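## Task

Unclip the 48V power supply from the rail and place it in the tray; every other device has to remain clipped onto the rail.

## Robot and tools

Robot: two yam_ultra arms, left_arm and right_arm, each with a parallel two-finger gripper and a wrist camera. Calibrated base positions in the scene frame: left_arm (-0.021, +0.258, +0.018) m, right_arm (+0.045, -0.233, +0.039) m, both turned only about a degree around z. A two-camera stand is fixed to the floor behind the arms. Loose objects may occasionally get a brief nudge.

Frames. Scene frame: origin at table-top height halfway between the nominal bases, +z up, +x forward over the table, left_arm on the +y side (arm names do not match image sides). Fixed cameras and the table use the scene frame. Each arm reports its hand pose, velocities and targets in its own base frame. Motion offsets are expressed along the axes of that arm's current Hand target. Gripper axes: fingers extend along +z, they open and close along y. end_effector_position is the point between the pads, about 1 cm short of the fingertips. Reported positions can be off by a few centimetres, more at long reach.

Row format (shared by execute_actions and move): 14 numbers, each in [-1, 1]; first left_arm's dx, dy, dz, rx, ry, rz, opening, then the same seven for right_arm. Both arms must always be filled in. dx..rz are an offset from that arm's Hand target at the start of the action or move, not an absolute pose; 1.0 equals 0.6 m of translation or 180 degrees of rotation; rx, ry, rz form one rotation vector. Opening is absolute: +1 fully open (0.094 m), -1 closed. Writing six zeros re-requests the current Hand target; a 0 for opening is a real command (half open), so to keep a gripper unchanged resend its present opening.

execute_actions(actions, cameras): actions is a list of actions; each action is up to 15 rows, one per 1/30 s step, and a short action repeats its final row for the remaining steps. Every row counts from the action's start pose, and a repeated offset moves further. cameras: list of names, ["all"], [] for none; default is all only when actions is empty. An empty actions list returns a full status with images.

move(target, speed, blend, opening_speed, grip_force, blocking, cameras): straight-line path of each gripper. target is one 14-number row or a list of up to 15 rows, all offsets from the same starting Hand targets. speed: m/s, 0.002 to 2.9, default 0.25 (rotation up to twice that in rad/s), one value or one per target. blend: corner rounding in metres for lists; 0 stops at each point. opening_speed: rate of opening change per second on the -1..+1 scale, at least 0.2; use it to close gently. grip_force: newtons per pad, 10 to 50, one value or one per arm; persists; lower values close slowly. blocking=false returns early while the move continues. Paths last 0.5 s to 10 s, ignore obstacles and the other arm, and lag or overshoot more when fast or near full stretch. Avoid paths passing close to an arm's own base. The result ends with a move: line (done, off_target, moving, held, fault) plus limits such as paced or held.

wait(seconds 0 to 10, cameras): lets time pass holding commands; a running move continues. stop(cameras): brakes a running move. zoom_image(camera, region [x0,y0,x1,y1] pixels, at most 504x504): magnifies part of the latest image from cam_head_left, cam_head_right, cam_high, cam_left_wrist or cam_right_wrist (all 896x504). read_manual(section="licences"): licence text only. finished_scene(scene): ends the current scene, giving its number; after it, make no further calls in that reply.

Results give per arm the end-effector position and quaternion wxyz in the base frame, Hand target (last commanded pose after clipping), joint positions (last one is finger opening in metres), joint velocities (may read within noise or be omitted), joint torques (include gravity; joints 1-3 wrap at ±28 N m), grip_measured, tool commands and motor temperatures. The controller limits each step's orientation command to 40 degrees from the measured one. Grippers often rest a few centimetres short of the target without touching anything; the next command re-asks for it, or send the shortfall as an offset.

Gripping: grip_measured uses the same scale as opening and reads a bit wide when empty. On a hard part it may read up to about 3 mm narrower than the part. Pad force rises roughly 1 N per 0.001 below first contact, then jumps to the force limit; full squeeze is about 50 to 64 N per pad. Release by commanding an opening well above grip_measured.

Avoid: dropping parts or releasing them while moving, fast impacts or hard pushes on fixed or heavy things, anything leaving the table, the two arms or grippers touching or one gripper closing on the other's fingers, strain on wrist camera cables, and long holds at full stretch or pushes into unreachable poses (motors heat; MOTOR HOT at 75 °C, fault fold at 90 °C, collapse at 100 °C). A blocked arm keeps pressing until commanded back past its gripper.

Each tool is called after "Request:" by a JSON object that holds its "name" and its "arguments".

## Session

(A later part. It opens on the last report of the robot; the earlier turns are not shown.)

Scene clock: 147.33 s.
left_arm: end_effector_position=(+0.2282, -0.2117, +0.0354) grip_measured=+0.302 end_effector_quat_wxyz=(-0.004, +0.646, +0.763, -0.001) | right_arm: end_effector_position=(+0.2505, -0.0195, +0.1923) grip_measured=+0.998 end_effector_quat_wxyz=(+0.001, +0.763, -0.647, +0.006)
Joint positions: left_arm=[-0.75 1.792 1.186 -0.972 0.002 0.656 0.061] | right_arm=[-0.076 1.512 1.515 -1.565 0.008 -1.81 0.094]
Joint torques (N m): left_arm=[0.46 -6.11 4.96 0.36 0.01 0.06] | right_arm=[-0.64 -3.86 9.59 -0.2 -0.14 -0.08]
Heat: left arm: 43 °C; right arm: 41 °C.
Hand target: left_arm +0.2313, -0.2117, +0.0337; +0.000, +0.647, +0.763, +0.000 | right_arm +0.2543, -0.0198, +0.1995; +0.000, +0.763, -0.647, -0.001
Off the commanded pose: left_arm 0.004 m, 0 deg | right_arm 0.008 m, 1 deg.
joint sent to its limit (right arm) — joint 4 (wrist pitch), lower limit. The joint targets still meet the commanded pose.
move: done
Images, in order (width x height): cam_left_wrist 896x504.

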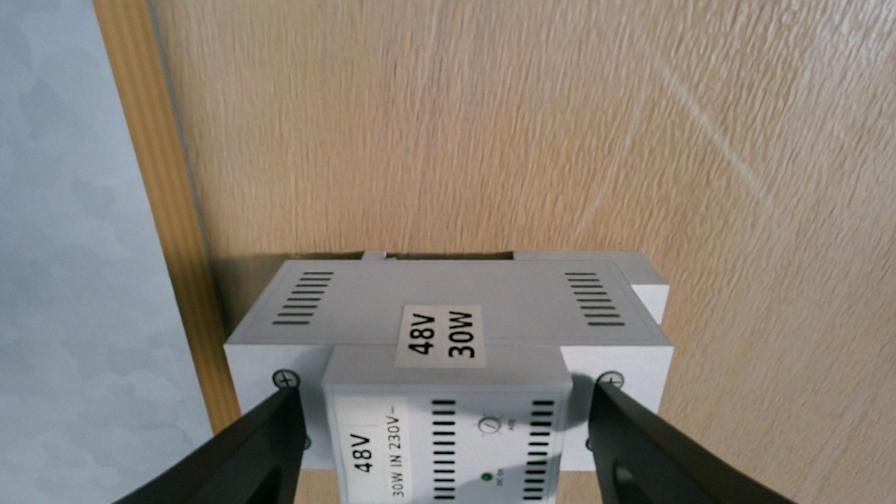

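Request:
{"name": "move", "arguments": {"target": [[0,0,0,0,0,0,0.3,0,0,0,0,0,0,1],[0,0,0,0,0,0,-0.3,0,0,0,0,0,0,1],[0,0,-0.217,0,0,0,-0.3,0,0,0,0,0,0,1],[0.444,0.2255,-0.217,0,0,0,-0.3,0,0,0,0,0,0,1]], "cameras": ["cam_left_wrist","cam_head_left","cam_high"], "speed": 0.13, "opening_speed": 0.4}}

Scene clock: 159.63 s.
left_arm: end_effector_position=(+0.3170, +0.0739, +0.1564) grip_measured=-0.053 end_effector_quat_wxyz=(-0.009, +0.644, +0.765, -0.004) | right_arm: end_effector_position=(+0.2505, -0.0195, +0.1923) grip_measured=+0.998 end_effector_quat_wxyz=(+0.001, +0.763, -0.647, +0.006)
Joint positions: left_arm=[0.221 1.799 1.683 -1.472 -0.009 1.62 0.044] | right_arm=[-0.076 1.512 1.515 -1.565 0.008 -1.81 0.094]
Joint torques (N m): left_arm=[-0.06 -6.46 8.1 0.08 0.09 0.03] | right_arm=[-0.61 -3.85 9.61 -0.19 -0.14 -0.09]
Heat: left arm: 43 °C; right arm: 41 °C.
Hand target: left_arm +0.3212, +0.0732, +0.1639; +0.000, +0.647, +0.763, +0.000 | right_arm +0.2543, -0.0198, +0.1995; +0.000, +0.763, -0.647, -0.001
Off the commanded pose: left_arm 0.009 m, 1 deg | right_arm 0.008 m, 1 deg.
joint sent to its limit (right arm) — joint 4 (wrist pitch), lower limit. The joint targets still meet the commanded pose.
move: done
Images, in order (width x height): cam_head_left 896x504, cam_high 896x504, cam_left_wrist 896x504.

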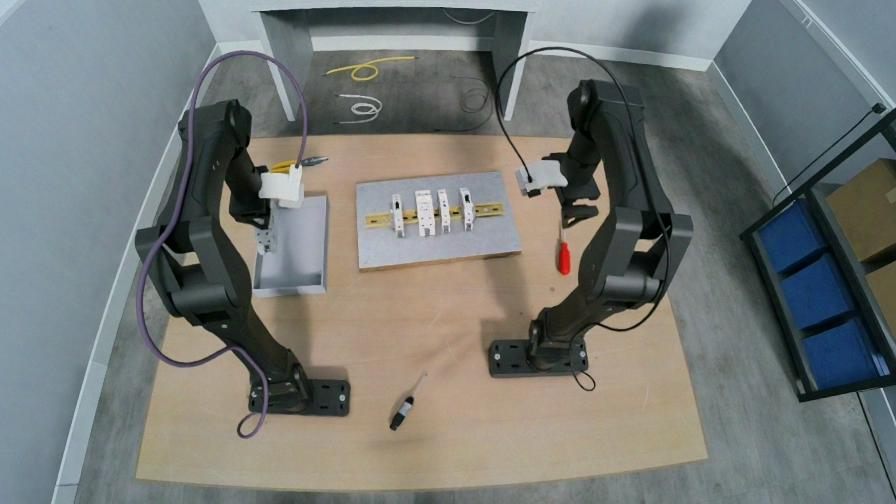

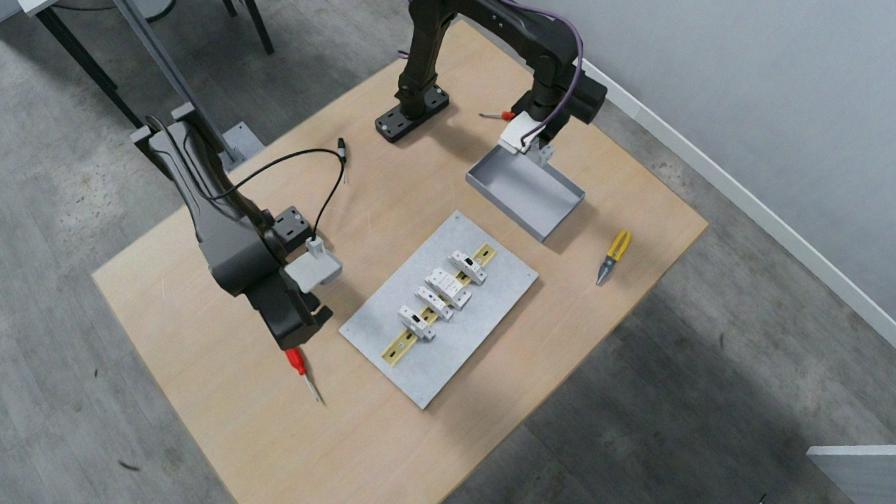

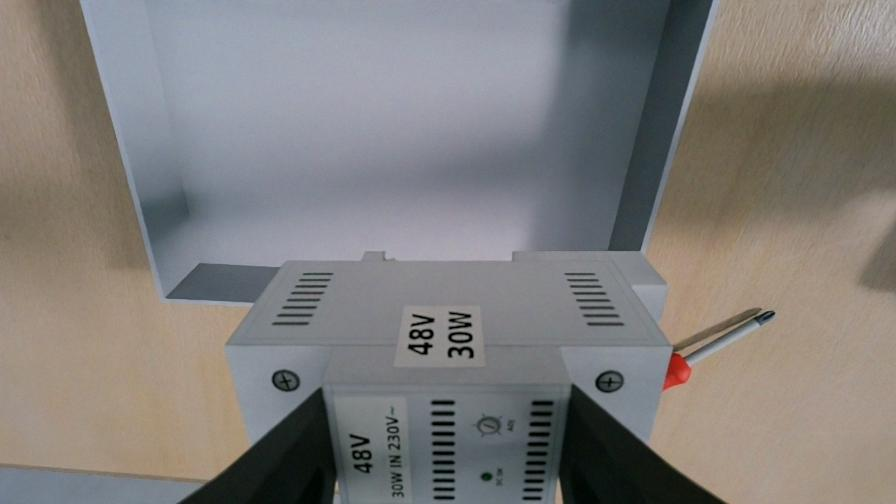

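Request:
{"name": "move", "arguments": {"target": [[-0.0165,-0.0027,0.1,0,0,0,-0.3,0,0,0,0,0,0,1],[-0.0165,-0.0027,0.192,0,0,0,-0.3,0,0,0,0,0,0,1]], "cameras": ["cam_left_wrist","cam_head_left"], "speed": 0.08}}

Scene clock: 171.87 s.
left_arm: end_effector_position=(+0.3189, +0.0662, +0.0483) grip_measured=-0.053 end_effector_quat_wxyz=(-0.006, +0.646, +0.763, +0.000) | right_arm: end_effector_position=(+0.2505, -0.0195, +0.1923) grip_measured=+0.998 end_effector_quat_wxyz=(+0.001, +0.763, -0.647, +0.006)
Joint positions: left_arm=[0.197 1.828 1.285 -1.036 -0.009 1.602 0.044] | right_arm=[-0.076 1.512 1.515 -1.565 0.008 -1.81 0.094]
Joint torques (N m): left_arm=[-0.58 -6.79 5.3 0.26 0.09 -0.03] | right_arm=[-0.61 -3.88 9.63 -0.19 -0.14 -0.09]
Heat: left arm: 43 °C; right arm: 41 °C.
Hand target: left_arm +0.3213, +0.0632, +0.0486; +0.000, +0.647, +0.763, +0.000 | right_arm +0.2543, -0.0198, +0.1995; +0.000, +0.763, -0.647, -0.001
Off the commanded pose: left_arm 0.004 m, 1 deg | right_arm 0.008 m, 1 deg.
joint sent to its limit (right arm) — joint 4 (wrist pitch), lower limit. The joint targets still meet the commanded pose.
move: done
Images, in order (width x height): cam_head_left 896x504, cam_left_wrist 896x504.

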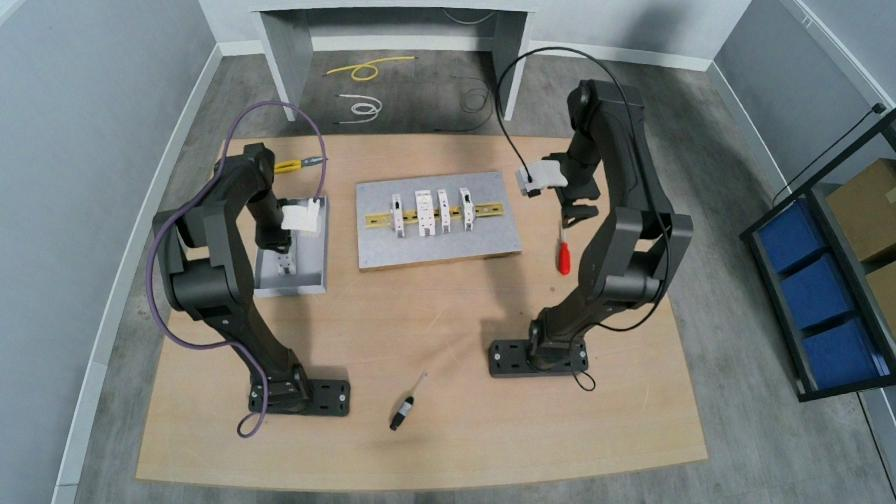

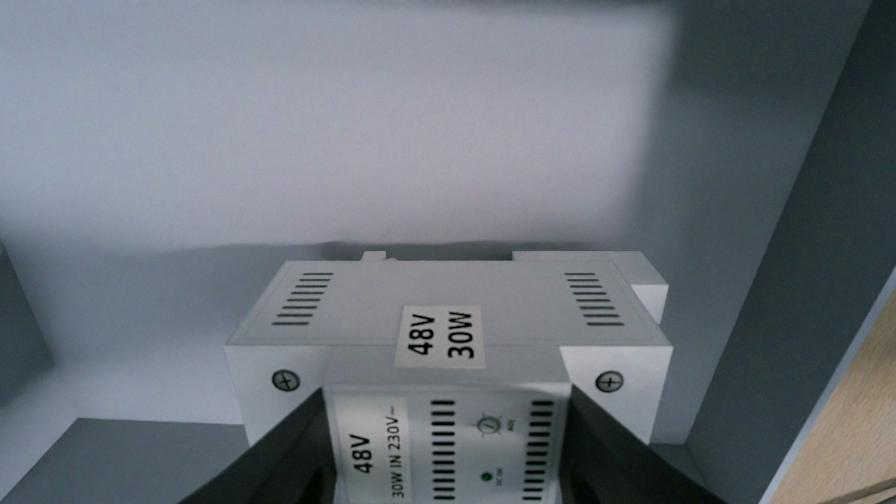

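Request:
{"name": "move", "arguments": {"target": [[0,0,0.033,0,0,0,-0.3,0,0,0,0,0,0,1],[0,0,0.022,0,0,0,-0.3,0,0,0,0,0,0,1],[0,0,0.022,0,0,0,0.3,0,0,0,0,0,0,1],[0,0,-0.2,0,0,0,0.3,0,0,0,0,0,0,1]], "cameras": ["cam_left_wrist","cam_head_left","cam_high"], "speed": [0.02,0.02,0.05,0.08], "opening_speed": 0.4}}

Request:
{"name": "zoom_image", "arguments": {"camera": "cam_high", "region": [370, 230, 510, 370]}}

Scene clock: 181.50 s.
left_arm: end_effector_position=(+0.3188, +0.0666, +0.1572) grip_measured=+0.298 end_effector_quat_wxyz=(-0.013, +0.646, +0.763, -0.008) | right_arm: end_effector_position=(+0.2505, -0.0195, +0.1923) grip_measured=+0.998 end_effector_quat_wxyz=(+0.001, +0.763, -0.647, +0.006)
Joint positions: left_arm=[0.197 1.812 1.701 -1.49 -0.011 1.602 0.061] | right_arm=[-0.076 1.512 1.515 -1.565 0.008 -1.81 0.094]
Joint torques (N m): left_arm=[-0.58 -7.91 7.56 0.06 0.11 -0.03] | right_arm=[-0.64 -3.86 9.61 -0.19 -0.15 -0.08]
Heat: left arm: 43 °C; right arm: 41 °C.
Hand target: left_arm +0.3213, +0.0632, +0.1688; +0.000, +0.647, +0.763, +0.000 | right_arm +0.2543, -0.0198, +0.1995; +0.000, +0.763, -0.647, -0.001
Off the commanded pose: left_arm 0.012 m, 2 deg | right_arm 0.008 m, 1 deg.
joint sent to its limit (right arm) — joint 4 (wrist pitch), lower limit. The joint targets still meet the commanded pose.
move: off_target (left_arm)
Images, in order (width x height): cam_head_left 896x504, cam_high 896x504, cam_left_wrist 896x504.

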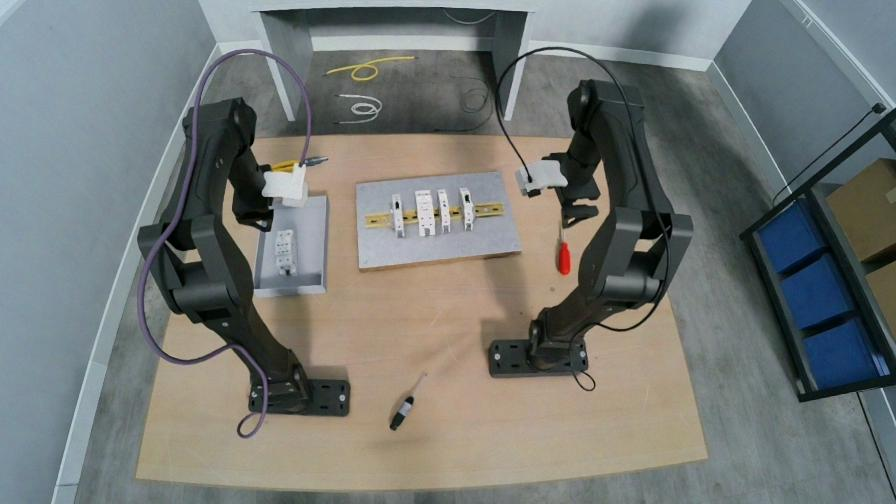

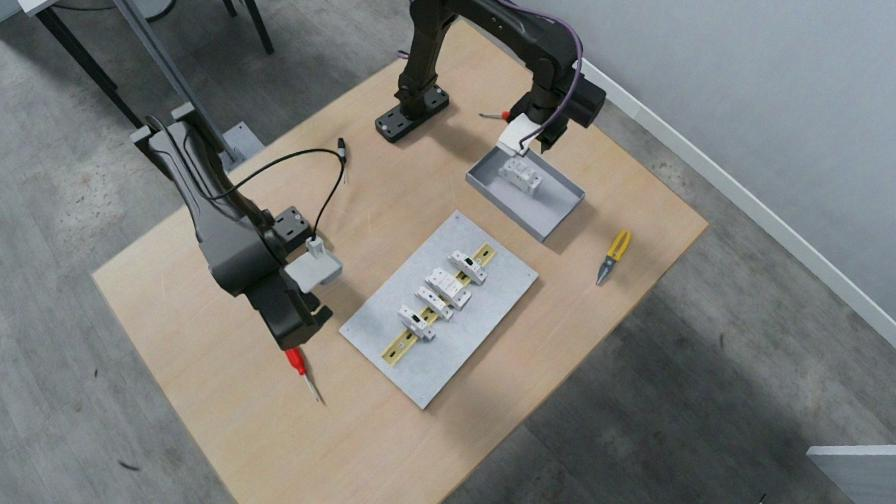

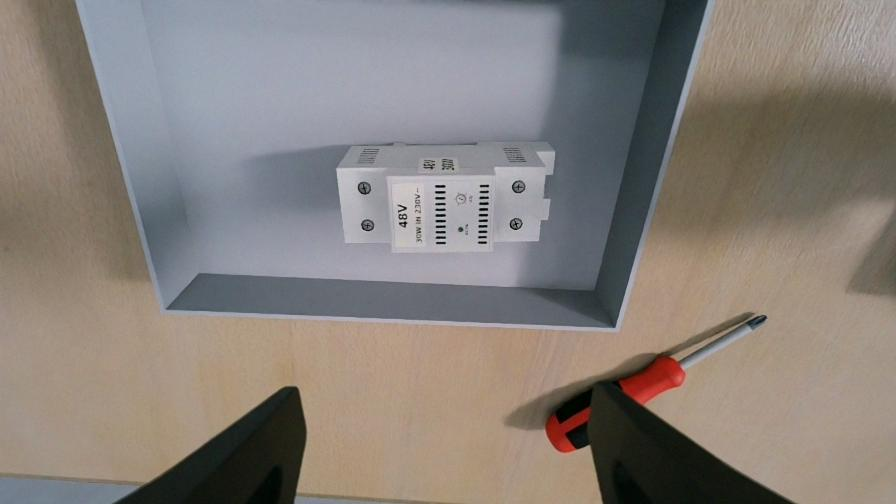

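Scaled by 3.600 from the camera's 896x504 image, which has a finer 1280x720 frame.

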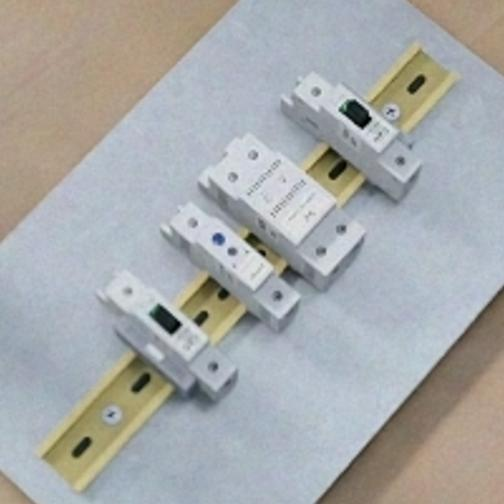

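Request:
{"name": "finished_scene", "arguments": {"scene": 3}}

The scene is finished: the task was done.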